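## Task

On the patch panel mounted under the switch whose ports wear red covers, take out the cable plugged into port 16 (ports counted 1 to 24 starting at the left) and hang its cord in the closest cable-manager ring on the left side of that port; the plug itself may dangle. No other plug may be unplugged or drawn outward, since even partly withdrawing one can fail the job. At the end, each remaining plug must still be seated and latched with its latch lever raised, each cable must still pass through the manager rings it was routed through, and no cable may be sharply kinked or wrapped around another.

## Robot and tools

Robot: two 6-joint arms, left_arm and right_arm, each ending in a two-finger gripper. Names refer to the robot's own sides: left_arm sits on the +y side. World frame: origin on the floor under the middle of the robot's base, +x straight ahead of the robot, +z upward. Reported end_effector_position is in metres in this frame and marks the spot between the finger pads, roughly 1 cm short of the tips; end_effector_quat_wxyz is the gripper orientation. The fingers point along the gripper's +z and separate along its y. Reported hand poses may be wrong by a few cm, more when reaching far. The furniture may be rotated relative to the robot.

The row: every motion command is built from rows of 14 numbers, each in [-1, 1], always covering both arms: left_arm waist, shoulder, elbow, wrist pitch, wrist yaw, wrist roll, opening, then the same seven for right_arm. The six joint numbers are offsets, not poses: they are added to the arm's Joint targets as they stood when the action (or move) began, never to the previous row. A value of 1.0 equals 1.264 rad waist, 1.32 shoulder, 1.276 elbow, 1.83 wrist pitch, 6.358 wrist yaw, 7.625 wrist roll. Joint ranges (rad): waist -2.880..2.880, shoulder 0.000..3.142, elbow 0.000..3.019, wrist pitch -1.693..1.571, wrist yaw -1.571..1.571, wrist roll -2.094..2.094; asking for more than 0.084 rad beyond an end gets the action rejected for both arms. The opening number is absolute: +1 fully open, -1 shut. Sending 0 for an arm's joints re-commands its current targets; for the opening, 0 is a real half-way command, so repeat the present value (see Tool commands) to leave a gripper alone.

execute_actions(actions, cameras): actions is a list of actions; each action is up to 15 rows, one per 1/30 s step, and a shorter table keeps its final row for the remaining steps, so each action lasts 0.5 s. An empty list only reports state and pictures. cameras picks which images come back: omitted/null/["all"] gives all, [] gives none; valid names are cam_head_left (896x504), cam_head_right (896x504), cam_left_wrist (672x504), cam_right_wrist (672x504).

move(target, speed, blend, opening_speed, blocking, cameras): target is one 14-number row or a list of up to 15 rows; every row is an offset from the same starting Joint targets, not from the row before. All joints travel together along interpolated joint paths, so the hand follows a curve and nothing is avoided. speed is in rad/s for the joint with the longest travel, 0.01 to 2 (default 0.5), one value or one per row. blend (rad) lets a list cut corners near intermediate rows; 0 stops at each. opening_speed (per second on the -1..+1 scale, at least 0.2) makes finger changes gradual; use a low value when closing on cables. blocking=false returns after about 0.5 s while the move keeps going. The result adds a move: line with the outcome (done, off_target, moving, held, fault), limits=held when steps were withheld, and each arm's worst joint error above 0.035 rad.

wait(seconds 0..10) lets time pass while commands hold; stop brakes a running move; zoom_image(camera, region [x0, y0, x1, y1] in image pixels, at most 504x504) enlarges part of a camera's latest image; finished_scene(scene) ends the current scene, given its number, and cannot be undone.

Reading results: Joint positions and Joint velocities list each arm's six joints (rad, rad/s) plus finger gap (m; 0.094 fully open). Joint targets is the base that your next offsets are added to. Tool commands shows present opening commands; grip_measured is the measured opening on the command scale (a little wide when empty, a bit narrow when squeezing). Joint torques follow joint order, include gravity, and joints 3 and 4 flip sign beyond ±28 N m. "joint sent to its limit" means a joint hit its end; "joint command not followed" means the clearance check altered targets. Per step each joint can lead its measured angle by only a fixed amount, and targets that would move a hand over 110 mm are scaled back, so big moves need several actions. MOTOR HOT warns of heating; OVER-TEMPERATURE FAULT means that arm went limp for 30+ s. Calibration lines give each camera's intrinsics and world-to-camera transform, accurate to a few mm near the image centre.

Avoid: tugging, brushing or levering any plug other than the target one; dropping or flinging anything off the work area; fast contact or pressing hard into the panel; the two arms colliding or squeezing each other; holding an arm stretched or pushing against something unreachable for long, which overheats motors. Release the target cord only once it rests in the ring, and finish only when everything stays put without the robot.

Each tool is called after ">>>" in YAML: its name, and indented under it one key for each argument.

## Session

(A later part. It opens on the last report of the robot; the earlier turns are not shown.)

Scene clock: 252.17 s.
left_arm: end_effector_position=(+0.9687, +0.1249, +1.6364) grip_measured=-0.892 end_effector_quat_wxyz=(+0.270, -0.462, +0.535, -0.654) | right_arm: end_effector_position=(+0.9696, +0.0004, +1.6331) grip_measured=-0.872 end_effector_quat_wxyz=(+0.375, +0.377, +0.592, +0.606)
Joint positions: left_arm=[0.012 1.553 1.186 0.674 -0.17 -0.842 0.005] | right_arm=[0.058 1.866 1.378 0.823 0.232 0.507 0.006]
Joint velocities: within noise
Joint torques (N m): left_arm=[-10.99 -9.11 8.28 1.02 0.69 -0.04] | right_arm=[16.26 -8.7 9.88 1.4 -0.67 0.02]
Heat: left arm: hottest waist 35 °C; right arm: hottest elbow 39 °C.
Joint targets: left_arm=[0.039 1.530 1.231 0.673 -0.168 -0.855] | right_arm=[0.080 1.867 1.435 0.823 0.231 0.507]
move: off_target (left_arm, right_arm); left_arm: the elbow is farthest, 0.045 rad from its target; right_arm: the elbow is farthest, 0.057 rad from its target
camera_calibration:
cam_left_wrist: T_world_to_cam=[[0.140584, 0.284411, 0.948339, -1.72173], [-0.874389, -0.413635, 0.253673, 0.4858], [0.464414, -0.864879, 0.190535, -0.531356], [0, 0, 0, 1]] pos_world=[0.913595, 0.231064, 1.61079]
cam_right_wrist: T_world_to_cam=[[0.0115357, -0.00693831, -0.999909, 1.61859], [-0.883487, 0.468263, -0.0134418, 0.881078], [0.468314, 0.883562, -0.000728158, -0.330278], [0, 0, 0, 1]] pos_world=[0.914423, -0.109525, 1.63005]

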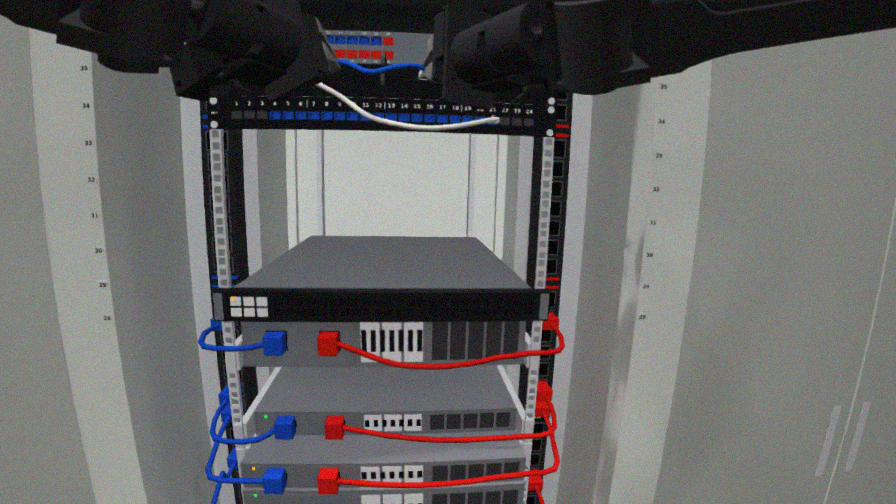

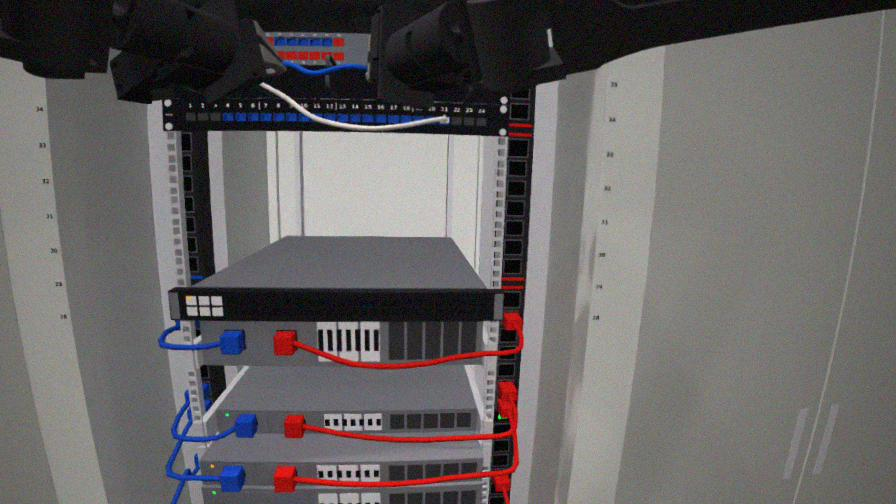

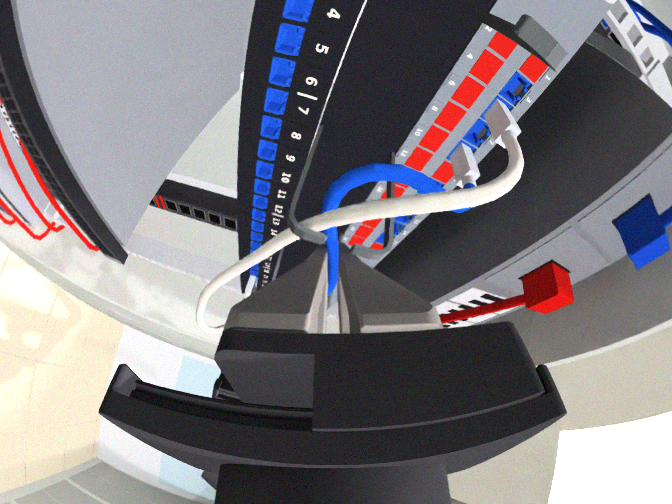

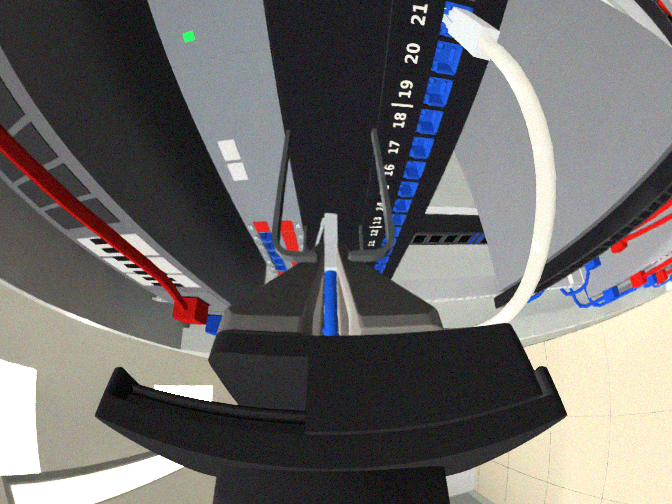

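>>> move:
  target:
    - [-0.0404,0.0777,0.0149,0.1334,-0.0162,0.0064,-0.95,0,0,0,0,0,0,-0.95]
    - [-0.0807,0.1553,0.0298,0.2667,-0.0324,0.0127,-0.95,0,0,0,0,0,0,-0.95]
  speed: 0.25
  blend: [0.03,0]

>>> zoom_image:
  camera: "cam_head_left"
  region: [330, 40, 430, 100]

>>> zoom_image:
  camera: "cam_head_right"
  region: [280, 40, 380, 100]

Scene clock: 256.40 s.
left_arm: end_effector_position=(+0.9750, +0.1259, +1.6371) grip_measured=-0.893 end_effector_quat_wxyz=(+0.372, -0.557, +0.435, -0.602) | right_arm: end_effector_position=(+0.9703, +0.0010, +1.6334) grip_measured=-0.872 end_effector_quat_wxyz=(+0.375, +0.377, +0.591, +0.606)
Joint positions: left_arm=[-0.035 1.733 1.235 1.142 -0.373 -0.762 0.005] | right_arm=[0.058 1.868 1.381 0.821 0.231 0.507 0.006]
Joint velocities: within noise
Joint torques (N m): left_arm=[-16.85 -7.53 6.94 1.46 0.58 0.15] | right_arm=[16.26 -8.76 9.47 1.44 -0.61 -0.01]
Heat: left arm: hottest waist 35 °C; right arm: hottest elbow 39 °C.
Joint targets: left_arm=[-0.063 1.735 1.269 1.161 -0.374 -0.758] | right_arm=[0.080 1.867 1.435 0.823 0.231 0.507]
move: off_target (right_arm); right_arm: the elbow is farthest, 0.054 rad from its target
camera_calibration:
cam_left_wrist: T_world_to_cam=[[0.034612, 0.346292, 0.937488, -1.61024], [-0.674117, -0.684431, 0.277705, 0.290993], [0.737813, -0.641589, 0.209752, -0.859625], [0, 0, 0, 1]] pos_world=[0.88614, 0.205252, 1.60908]
cam_right_wrist: T_world_to_cam=[[0.0121458, -0.00664766, -0.999904, 1.61824], [-0.883648, 0.467947, -0.0138447, 0.882205], [0.467995, 0.883731, -0.000190587, -0.331742], [0, 0, 0, 1]] pos_world=[0.915157, -0.108898, 1.63024]

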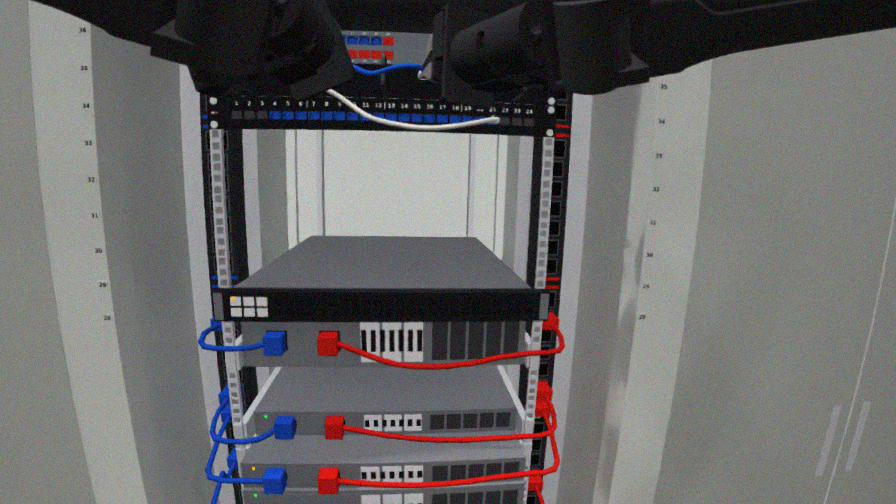

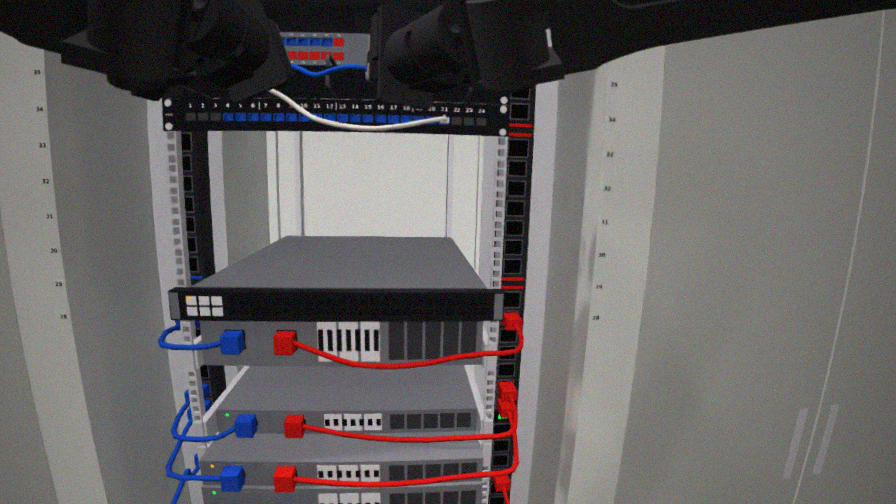

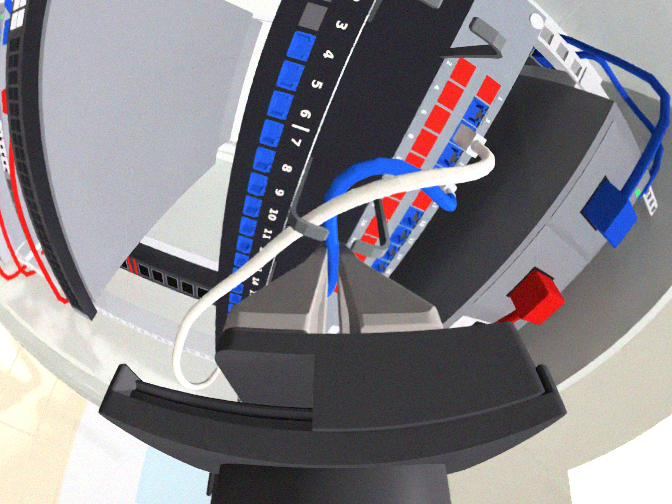

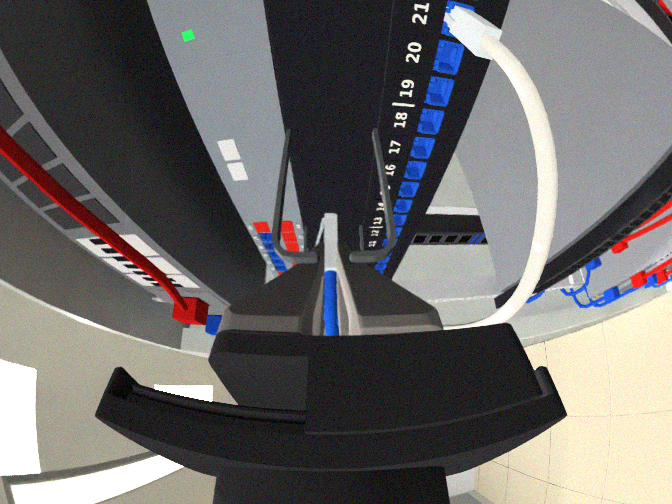

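Scaled by 5.040 from the camera's 896x504 image, which has a finer 1280x720 frame.

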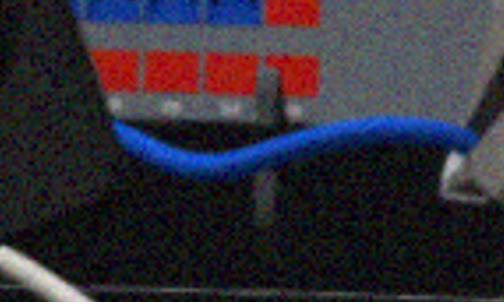

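Scaled by 5.040 from the camera's 896x504 image, which has a finer 1280x720 frame.

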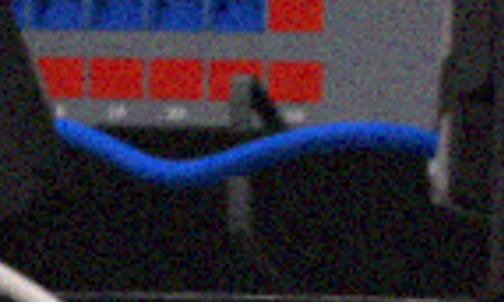

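>>> move:
  target: [0,0,0,0,0,0,-0.95,0,0,-0.03,0.02,0,0,-0.95]
  speed: 0.2
  cameras: []

>>> move:
  target: [0,0,0,0,0,0,-0.95,0,0,0,0,0,0,-0.6]
  opening_speed: 0.25

>>> zoom_image:
  camera: "cam_head_left"
  region: [280, 40, 440, 160]

>>> zoom_image:
  camera: "cam_right_wrist"
  region: [260, 180, 410, 330]

Scene clock: 258.33 s.
left_arm: end_effector_position=(+0.9750, +0.1259, +1.6371) grip_measured=-0.893 end_effector_quat_wxyz=(+0.373, -0.557, +0.435, -0.602) | right_arm: end_effector_position=(+0.9703, +0.0007, +1.6336) grip_measured=-0.872 end_effector_quat_wxyz=(+0.378, +0.379, +0.588, +0.606)
Joint positions: left_arm=[-0.035 1.733 1.235 1.142 -0.373 -0.761 0.005] | right_arm=[0.058 1.872 1.381 0.834 0.23 0.507 0.006]
Joint velocities: within noise
Joint torques (N m): left_arm=[-16.85 -7.53 7.02 1.46 0.57 0.16] | right_arm=[16.21 -9.23 6.35 2.33 -0.59 0]
Heat: left arm: hottest waist 35 °C; right arm: hottest elbow 39 °C.
Joint targets: left_arm=[-0.063 1.735 1.269 1.161 -0.374 -0.758] | right_arm=[0.080 1.867 1.397 0.860 0.231 0.507]
move: done
No camera images: "cameras" was empty.

Scene clock: 259.93 s.
left_arm: end_effector_position=(+0.9747, +0.1250, +1.6366) grip_measured=-0.893 end_effector_quat_wxyz=(+0.372, -0.556, +0.436, -0.601) | right_arm: end_effector_position=(+0.9704, +0.0006, +1.6336) grip_measured=-0.602 end_effector_quat_wxyz=(+0.378, +0.379, +0.588, +0.606)
Joint positions: left_arm=[-0.035 1.734 1.235 1.142 -0.373 -0.761 0.005] | right_arm=[0.058 1.872 1.381 0.835 0.231 0.507 0.019]
Joint velocities: within noise
Joint torques (N m): left_arm=[-16.91 -7.71 7.02 1.47 0.57 0.15] | right_arm=[16.79 -9 6.34 2.39 -0.59 -0.01]
Heat: left arm: hottest waist 35 °C; right arm: hottest elbow 39 °C.
Joint targets: left_arm=[-0.063 1.735 1.269 1.161 -0.374 -0.758] | right_arm=[0.080 1.867 1.397 0.860 0.231 0.507]
move: done
camera_calibration:
cam_left_wrist: T_world_to_cam=[[0.0354532, 0.344958, 0.937948, -1.61084], [-0.674893, -0.683934, 0.277047, 0.292059], [0.737064, -0.642837, 0.208562, -0.857074], [0, 0, 0, 1]] pos_world=[0.885936, 0.204464, 1.60872]
cam_right_wrist: T_world_to_cam=[[0.0153014, -0.00245274, -0.99988, 1.61532], [-0.879455, 0.475757, -0.0146255, 0.87968], [0.475736, 0.879573, 0.00512267, -0.347645], [0, 0, 0, 1]] pos_world=[0.91431, -0.108773, 1.62977]

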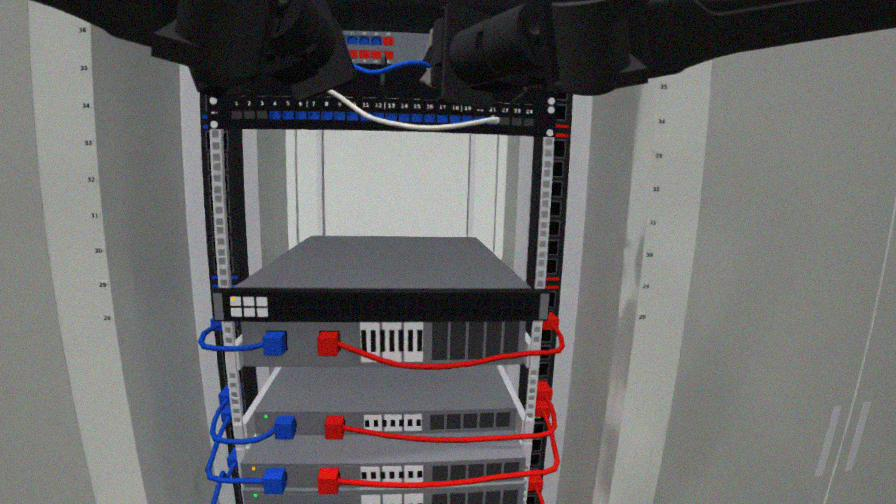

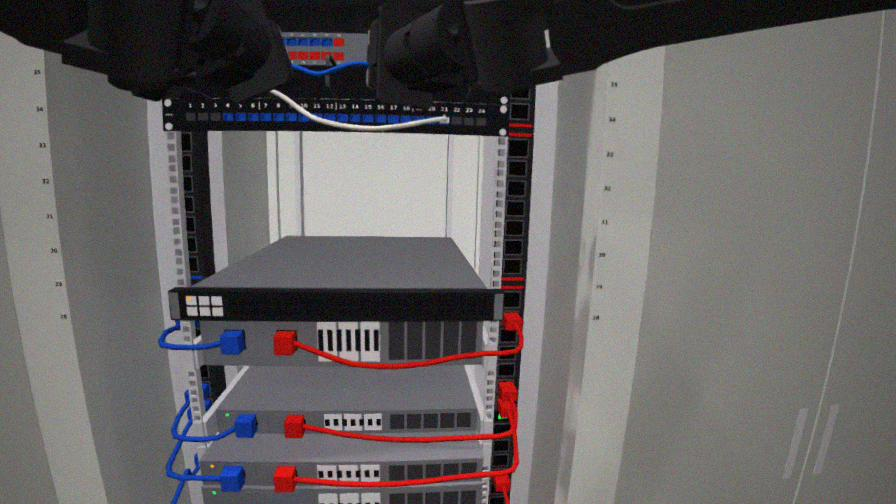

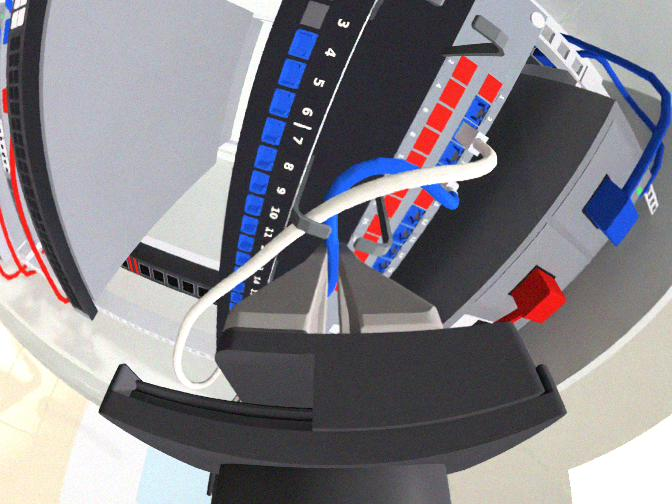

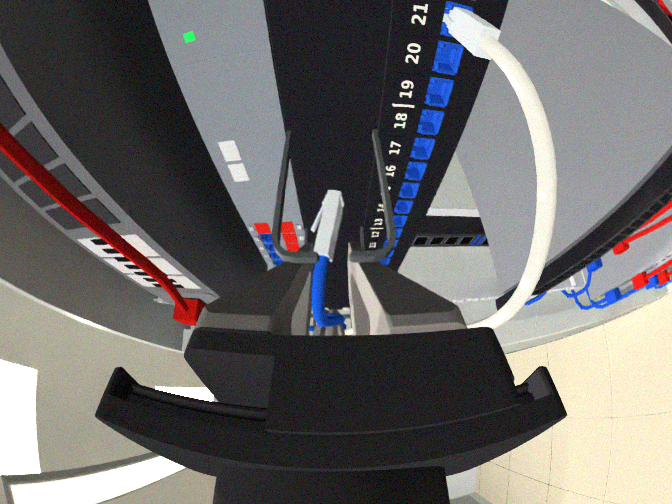

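Scaled by 3.150 from the camera's 896x504 image, which has a finer 1280x720 frame.

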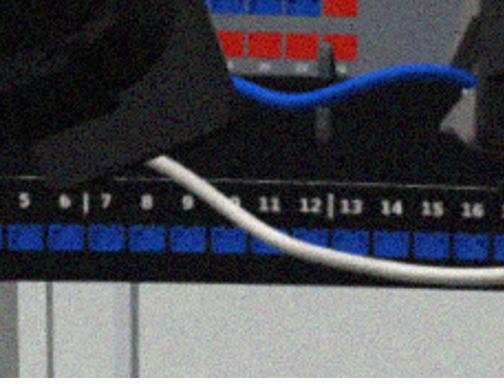

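Scaled by 3.360 from the camera's 672x504 image, which has a finer 960x720 frame.

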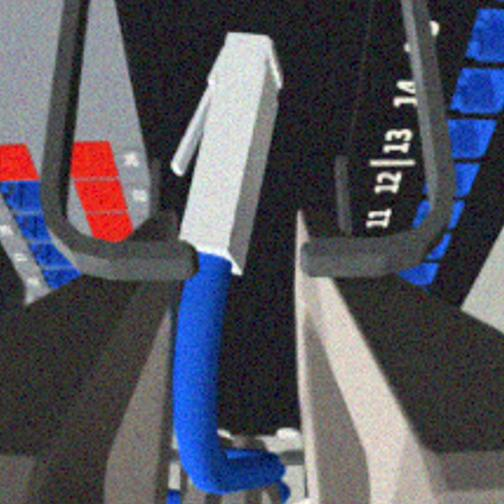

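>>> zoom_image:
  camera: "cam_head_left"
  region: [340, 40, 420, 90]

>>> zoom_image:
  camera: "cam_head_right"
  region: [285, 40, 365, 90]

>>> zoom_image:
  camera: "cam_left_wrist"
  region: [260, 140, 420, 300]

Scaled by 6.300 from the camera's 896x504 image, which has a finer 1280x720 frame.

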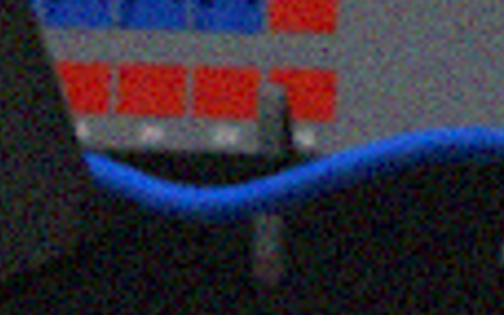

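Scaled by 6.300 from the camera's 896x504 image, which has a finer 1280x720 frame.

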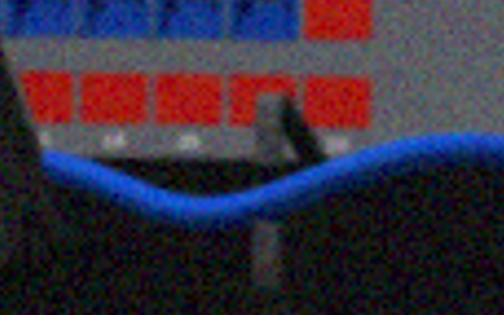

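Scaled by 3.150 from the camera's 672x504 image, which has a finer 960x720 frame.

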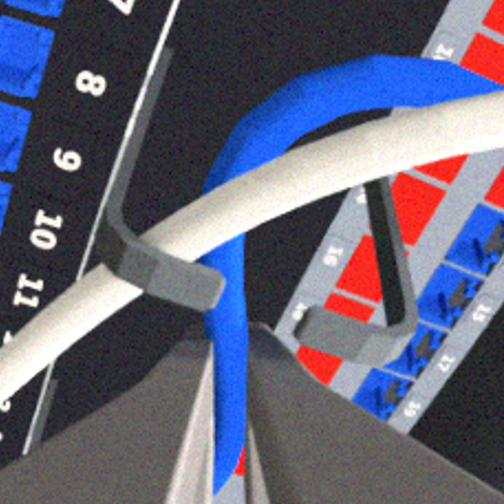

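>>> move:
  target: [0,0,0,0,0,0,-0.95,0.0475,-0.0288,-0.1277,0.0557,0.0116,-0.0022,-0.6]
  speed: 0.25

>>> zoom_image:
  camera: "cam_head_left"
  region: [340, 30, 450, 100]

>>> zoom_image:
  camera: "cam_head_right"
  region: [285, 30, 395, 100]

>>> zoom_image:
  camera: "cam_right_wrist"
  region: [240, 160, 420, 340]

Scene clock: 265.93 s.
left_arm: end_effector_position=(+0.9746, +0.1248, +1.6364) grip_measured=-0.893 end_effector_quat_wxyz=(+0.372, -0.556, +0.436, -0.601) | right_arm: end_effector_position=(+0.9120, +0.0057, +1.6373) grip_measured=-0.602 end_effector_quat_wxyz=(+0.369, +0.388, +0.592, +0.603)
Joint positions: left_arm=[-0.035 1.735 1.235 1.142 -0.373 -0.761 0.005] | right_arm=[0.115 1.845 1.232 0.95 0.303 0.505 0.019]
Joint velocities: within noise
Joint torques (N m): left_arm=[-16.85 -7.71 7.02 1.47 0.57 0.15] | right_arm=[15.91 -8.76 5.18 1.85 -0.53 -0.1]
Heat: left arm: hottest waist 35 °C; right arm: hottest elbow 39 °C.
Joint targets: left_arm=[-0.063 1.735 1.269 1.161 -0.374 -0.758] | right_arm=[0.140 1.829 1.234 0.962 0.305 0.490]
move: done
camera_calibration:
cam_left_wrist: T_world_to_cam=[[0.035683, 0.344802, 0.937997, -1.61092], [-0.675081, -0.683756, 0.277026, 0.292078], [0.73688, -0.643109, 0.208371, -0.856619], [0, 0, 0, 1]] pos_world=[0.885885, 0.204261, 1.60862]
cam_right_wrist: T_world_to_cam=[[-0.0110451, 0.00155168, -0.999938, 1.64402], [-0.880292, 0.474317, 0.0104595, 0.785723], [0.474304, 0.880353, -0.00387294, -0.308286], [0, 0, 0, 1]] pos_world=[0.856046, -0.103832, 1.6345]

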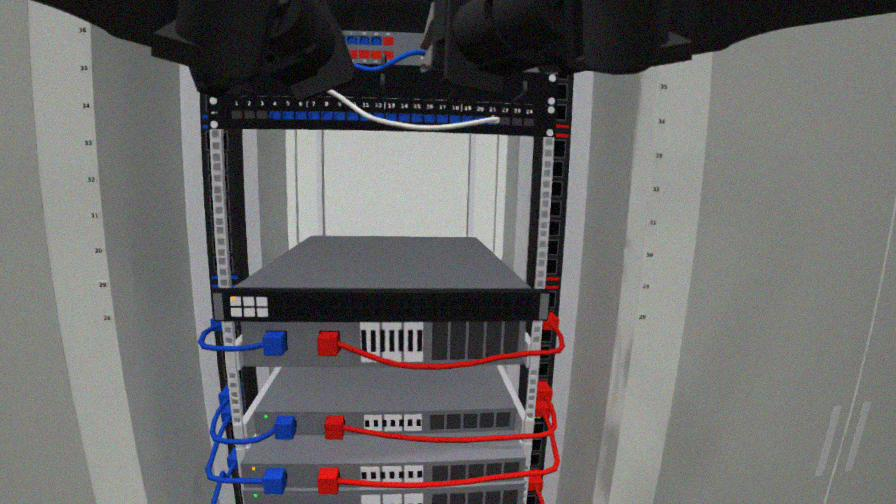

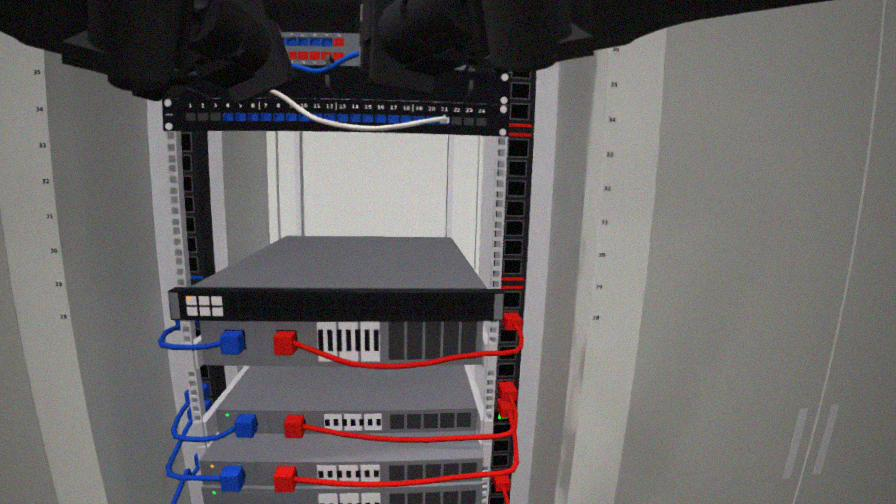

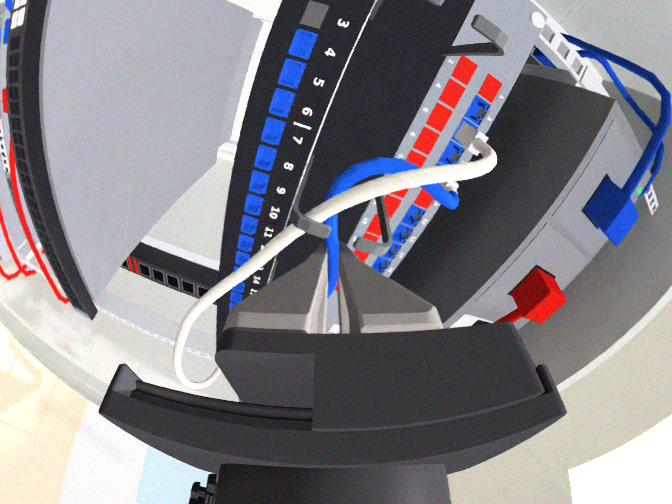

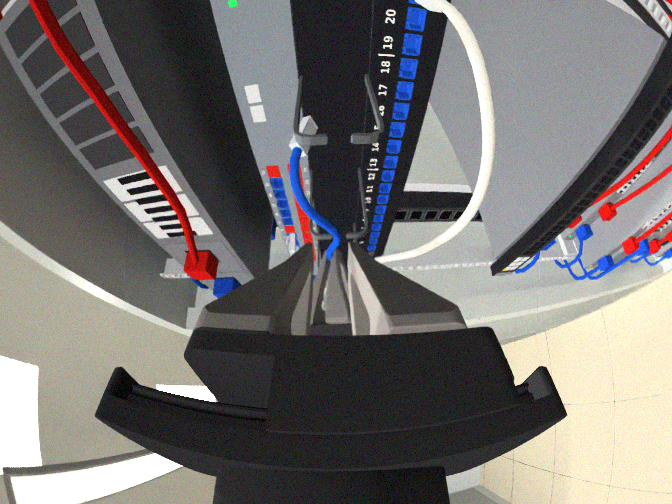

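Scaled by 4.582 from the camera's 896x504 image, which has a finer 1280x720 frame.

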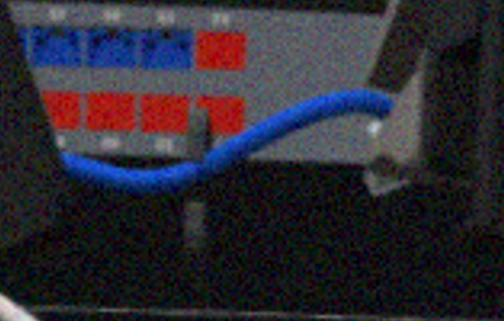

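Scaled by 4.582 from the camera's 896x504 image, which has a finer 1280x720 frame.

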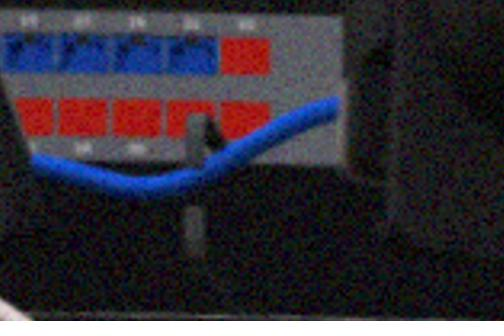

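Scaled by 2.800 from the camera's 672x504 image, which has a finer 960x720 frame.

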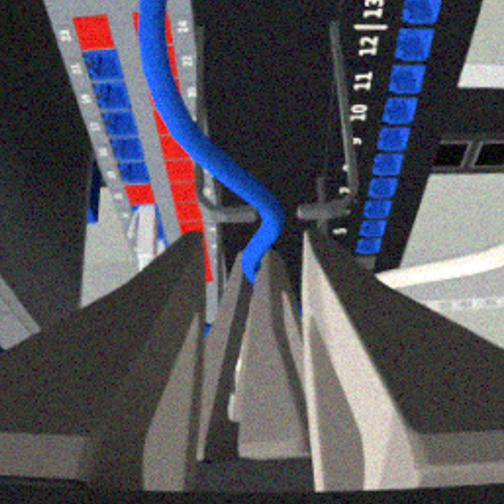

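>>> zoom_image:
  camera: "cam_right_wrist"
  region: [290, 180, 390, 280]

>>> zoom_image:
  camera: "cam_right_wrist"
  region: [260, 100, 400, 240]

>>> zoom_image:
  camera: "cam_head_left"
  region: [365, 40, 405, 90]

>>> zoom_image:
  camera: "cam_head_right"
  region: [310, 40, 350, 90]

Scaled by 5.040 from the camera's 672x504 image, which has a finer 960x720 frame.

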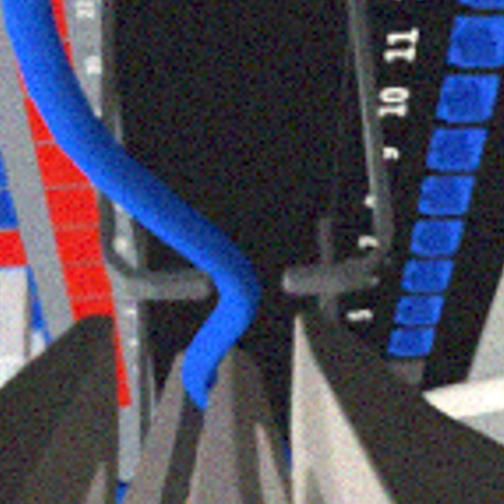

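Scaled by 3.600 from the camera's 672x504 image, which has a finer 960x720 frame.

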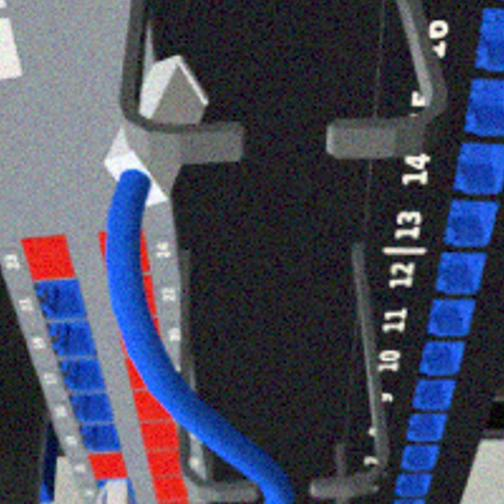

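Scaled by 10.080 from the camera's 896x504 image, which has a finer 1280x720 frame.

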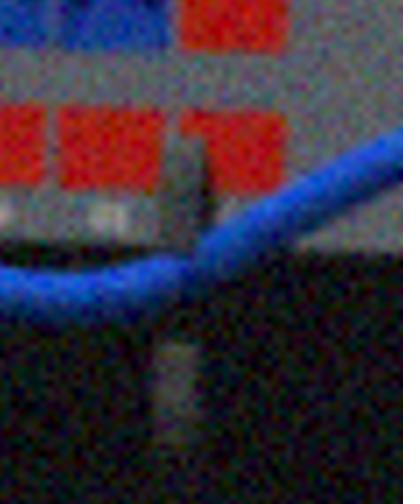

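Scaled by 10.080 from the camera's 896x504 image, which has a finer 1280x720 frame.

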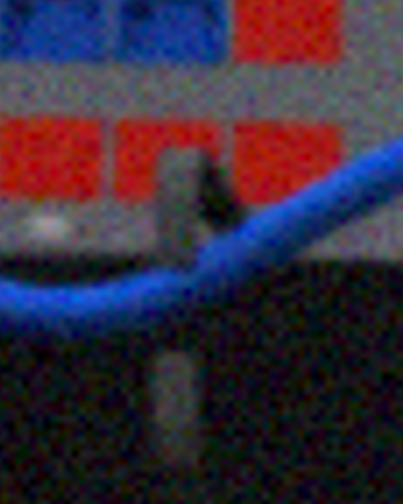

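>>> move:
  target: [0.005,0.009,0.0266,-0.018,0.0006,0.0131,-0.95,0,0,0,0,0,0,-0.6]
  speed: 0.15

>>> zoom_image:
  camera: "cam_head_left"
  region: [365, 40, 405, 90]

>>> zoom_image:
  camera: "cam_head_right"
  region: [310, 40, 350, 90]

>>> zoom_image:
  camera: "cam_right_wrist"
  region: [260, 100, 400, 280]

Scene clock: 269.40 s.
left_arm: end_effector_position=(+0.9825, +0.1214, +1.6389) grip_measured=-0.893 end_effector_quat_wxyz=(+0.401, -0.536, +0.461, -0.583) | right_arm: end_effector_position=(+0.9121, +0.0055, +1.6374) grip_measured=-0.602 end_effector_quat_wxyz=(+0.369, +0.388, +0.592, +0.603)
Joint positions: left_arm=[-0.035 1.749 1.267 1.128 -0.373 -0.667 0.005] | right_arm=[0.115 1.845 1.232 0.951 0.303 0.505 0.019]
Joint velocities: within noise
Joint torques (N m): left_arm=[-16.62 -8.06 7.3 0.8 0.74 0.2] | right_arm=[16.32 -8.82 5.14 1.73 -0.53 -0.14]
Heat: left arm: hottest waist 36 °C; right arm: hottest elbow 39 °C.
Joint targets: left_arm=[-0.057 1.747 1.303 1.128 -0.371 -0.658] | right_arm=[0.140 1.829 1.234 0.962 0.304 0.490]
move: off_target (left_arm); left_arm: the elbow is farthest, 0.036 rad from its target
camera_calibration:
cam_left_wrist: T_world_to_cam=[[0.02436, 0.257028, 0.966097, -1.6366], [-0.676098, -0.707629, 0.205311, 0.415861], [0.736409, -0.658177, 0.156538, -0.777911], [0, 0, 0, 1]] pos_world=[0.893891, 0.202924, 1.61751]
cam_right_wrist: T_world_to_cam=[[-0.0106771, 0.00156133, -0.999942, 1.64377], [-0.879989, 0.474887, 0.0101378, 0.7861], [0.474875, 0.880046, -0.00369646, -0.308999], [0, 0, 0, 1]] pos_world=[0.856045, -0.103942, 1.63456]

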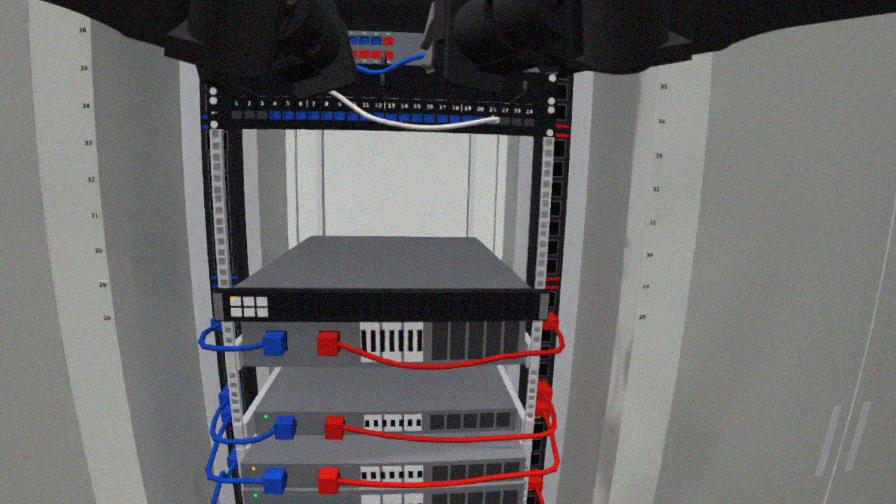

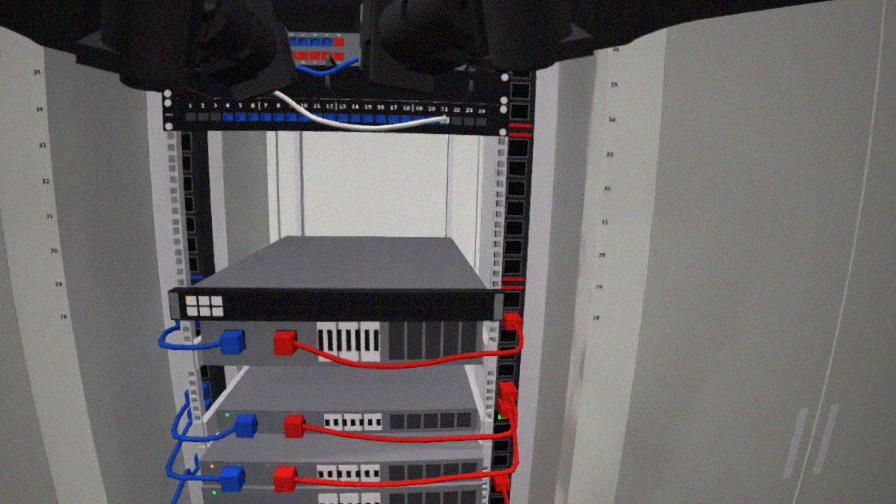

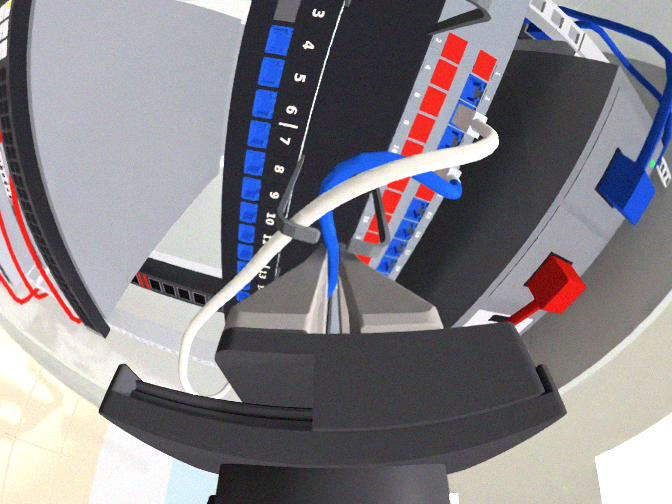

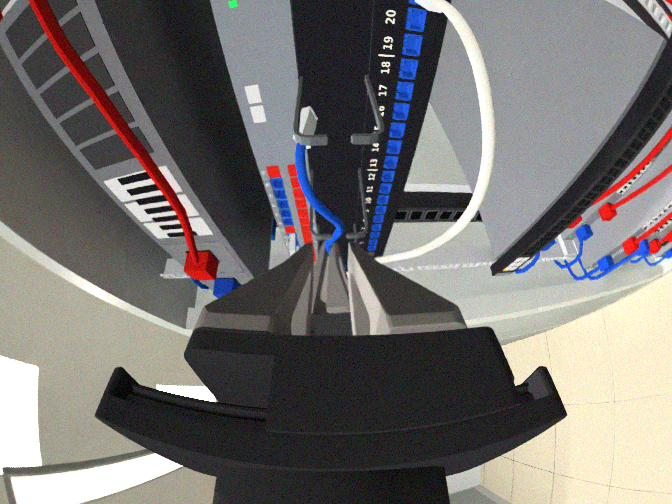

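Scaled by 10.080 from the camera's 896x504 image, which has a finer 1280x720 frame.

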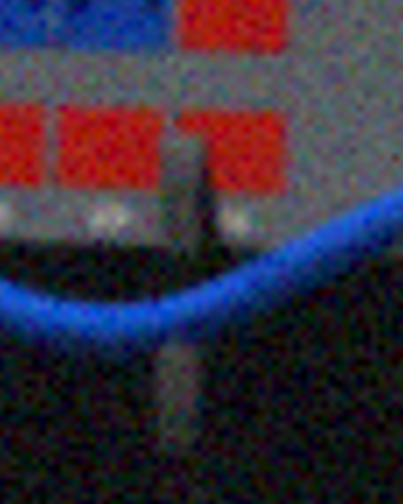

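Scaled by 10.080 from the camera's 896x504 image, which has a finer 1280x720 frame.

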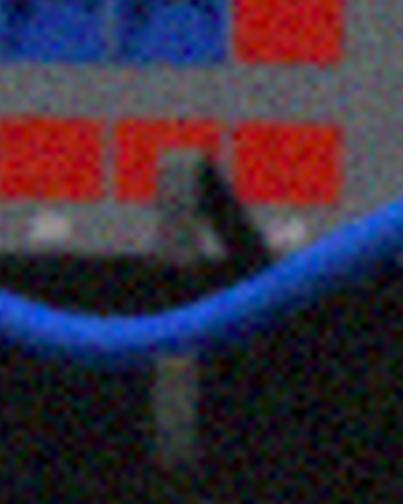

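Scaled by 2.800 from the camera's 672x504 image, which has a finer 960x720 frame.

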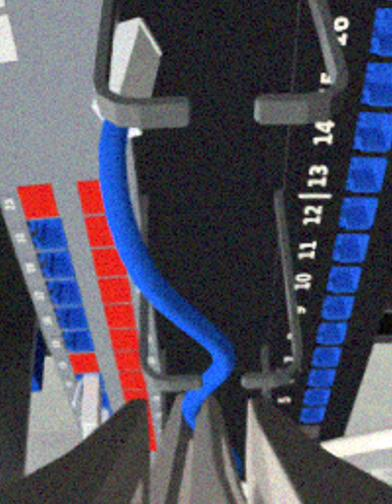

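>>> move:
  target: [0,0,0,0,0,0.0145,-0.95,0,0,0,0,0,0,-0.6]
  speed: 0.2

>>> zoom_image:
  camera: "cam_head_left"
  region: [365, 40, 405, 90]

>>> zoom_image:
  camera: "cam_head_right"
  region: [310, 40, 350, 90]

>>> zoom_image:
  camera: "cam_right_wrist"
  region: [260, 100, 400, 280]

Scene clock: 271.50 s.
left_arm: end_effector_position=(+0.9821, +0.1202, +1.6382) grip_measured=-0.893 end_effector_quat_wxyz=(+0.431, -0.510, +0.490, -0.561) | right_arm: end_effector_position=(+0.9121, +0.0054, +1.6374) grip_measured=-0.602 end_effector_quat_wxyz=(+0.369, +0.388, +0.592, +0.603)
Joint positions: left_arm=[-0.035 1.751 1.267 1.128 -0.373 -0.559 0.005] | right_arm=[0.115 1.845 1.232 0.951 0.303 0.505 0.019]
Joint velocities: within noise
Joint torques (N m): left_arm=[-16.62 -8.23 7.27 0.8 0.74 0.26] | right_arm=[15.74 -8.7 5.09 1.92 -0.55 -0.14]
Heat: left arm: hottest waist 36 °C; right arm: hottest elbow 39 °C.
Joint targets: left_arm=[-0.057 1.747 1.303 1.128 -0.371 -0.548] | right_arm=[0.140 1.829 1.234 0.962 0.304 0.490]
move: off_target (left_arm); left_arm: the elbow is farthest, 0.036 rad from its target
camera_calibration:
cam_left_wrist: T_world_to_cam=[[0.0137288, 0.150896, 0.988454, -1.6491], [-0.678976, -0.724287, 0.119999, 0.559484], [0.734032, -0.672784, 0.0925112, -0.669337], [0, 0, 0, 1]] pos_world=[0.893832, 0.20375, 1.62485]
cam_right_wrist: T_world_to_cam=[[-0.0105746, 0.00173852, -0.999943, 1.64372], [-0.879836, 0.47517, 0.0101306, 0.786035], [0.47516, 0.879892, -0.00349511, -0.30954], [0, 0, 0, 1]] pos_world=[0.856044, -0.103996, 1.63458]

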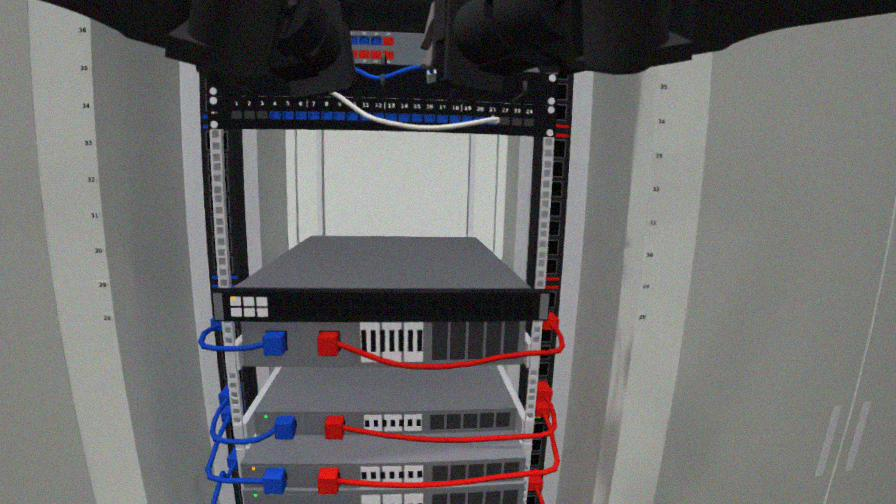

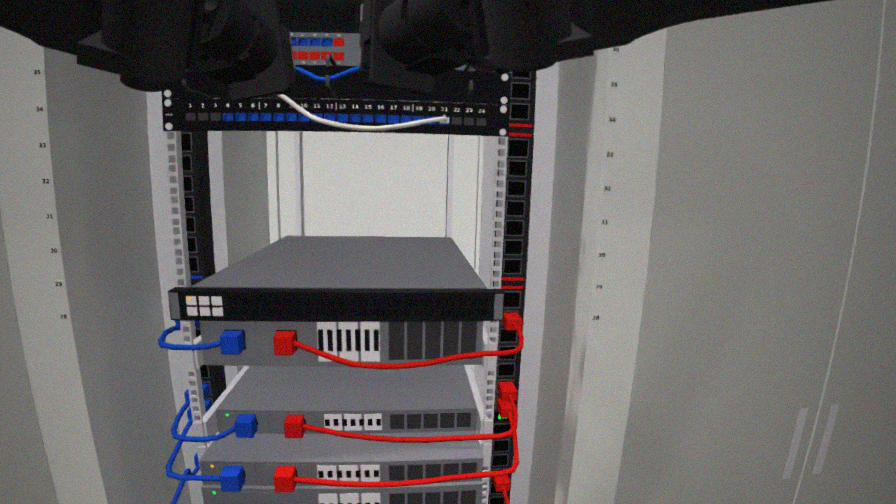

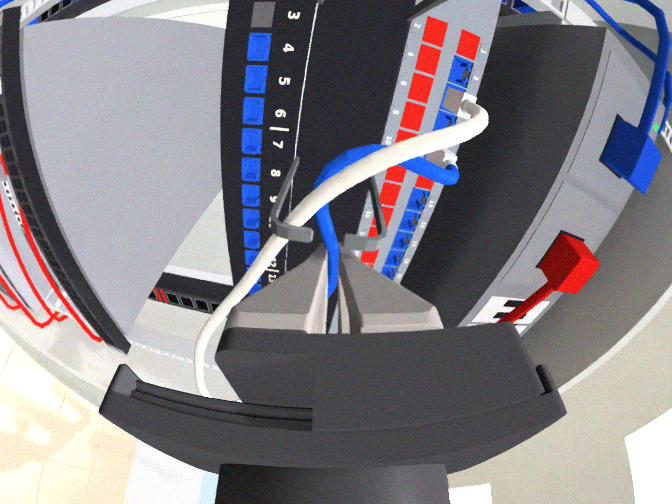

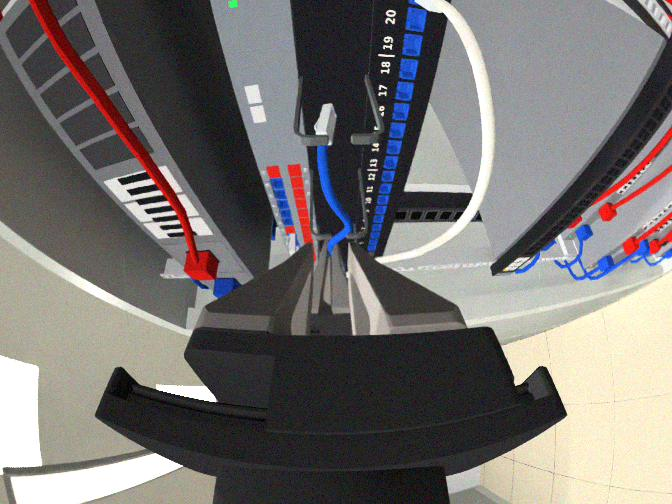

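Scaled by 10.080 from the camera's 896x504 image, which has a finer 1280x720 frame.

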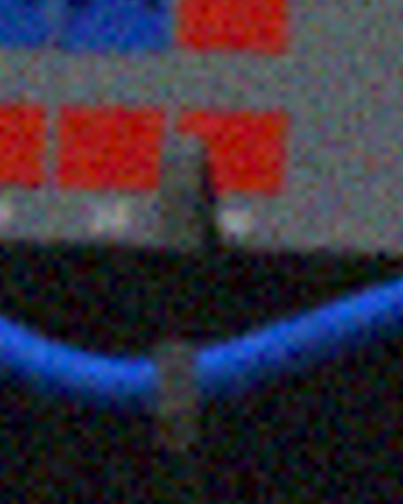

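Scaled by 10.080 from the camera's 896x504 image, which has a finer 1280x720 frame.

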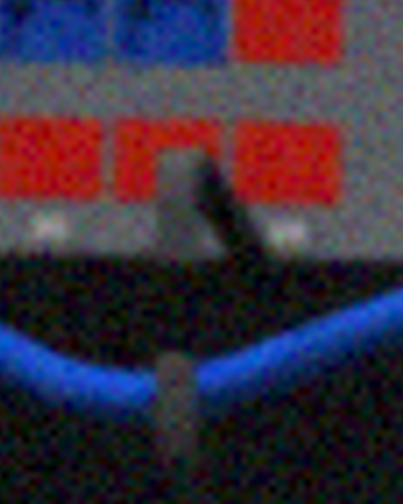

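Scaled by 2.800 from the camera's 672x504 image, which has a finer 960x720 frame.

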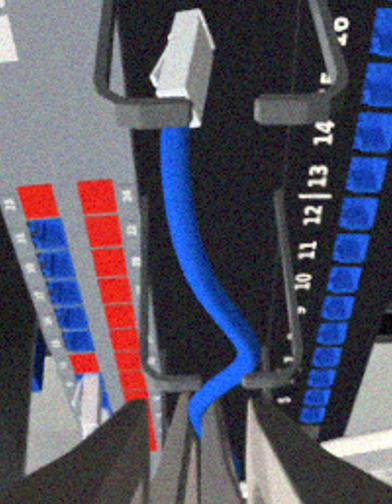

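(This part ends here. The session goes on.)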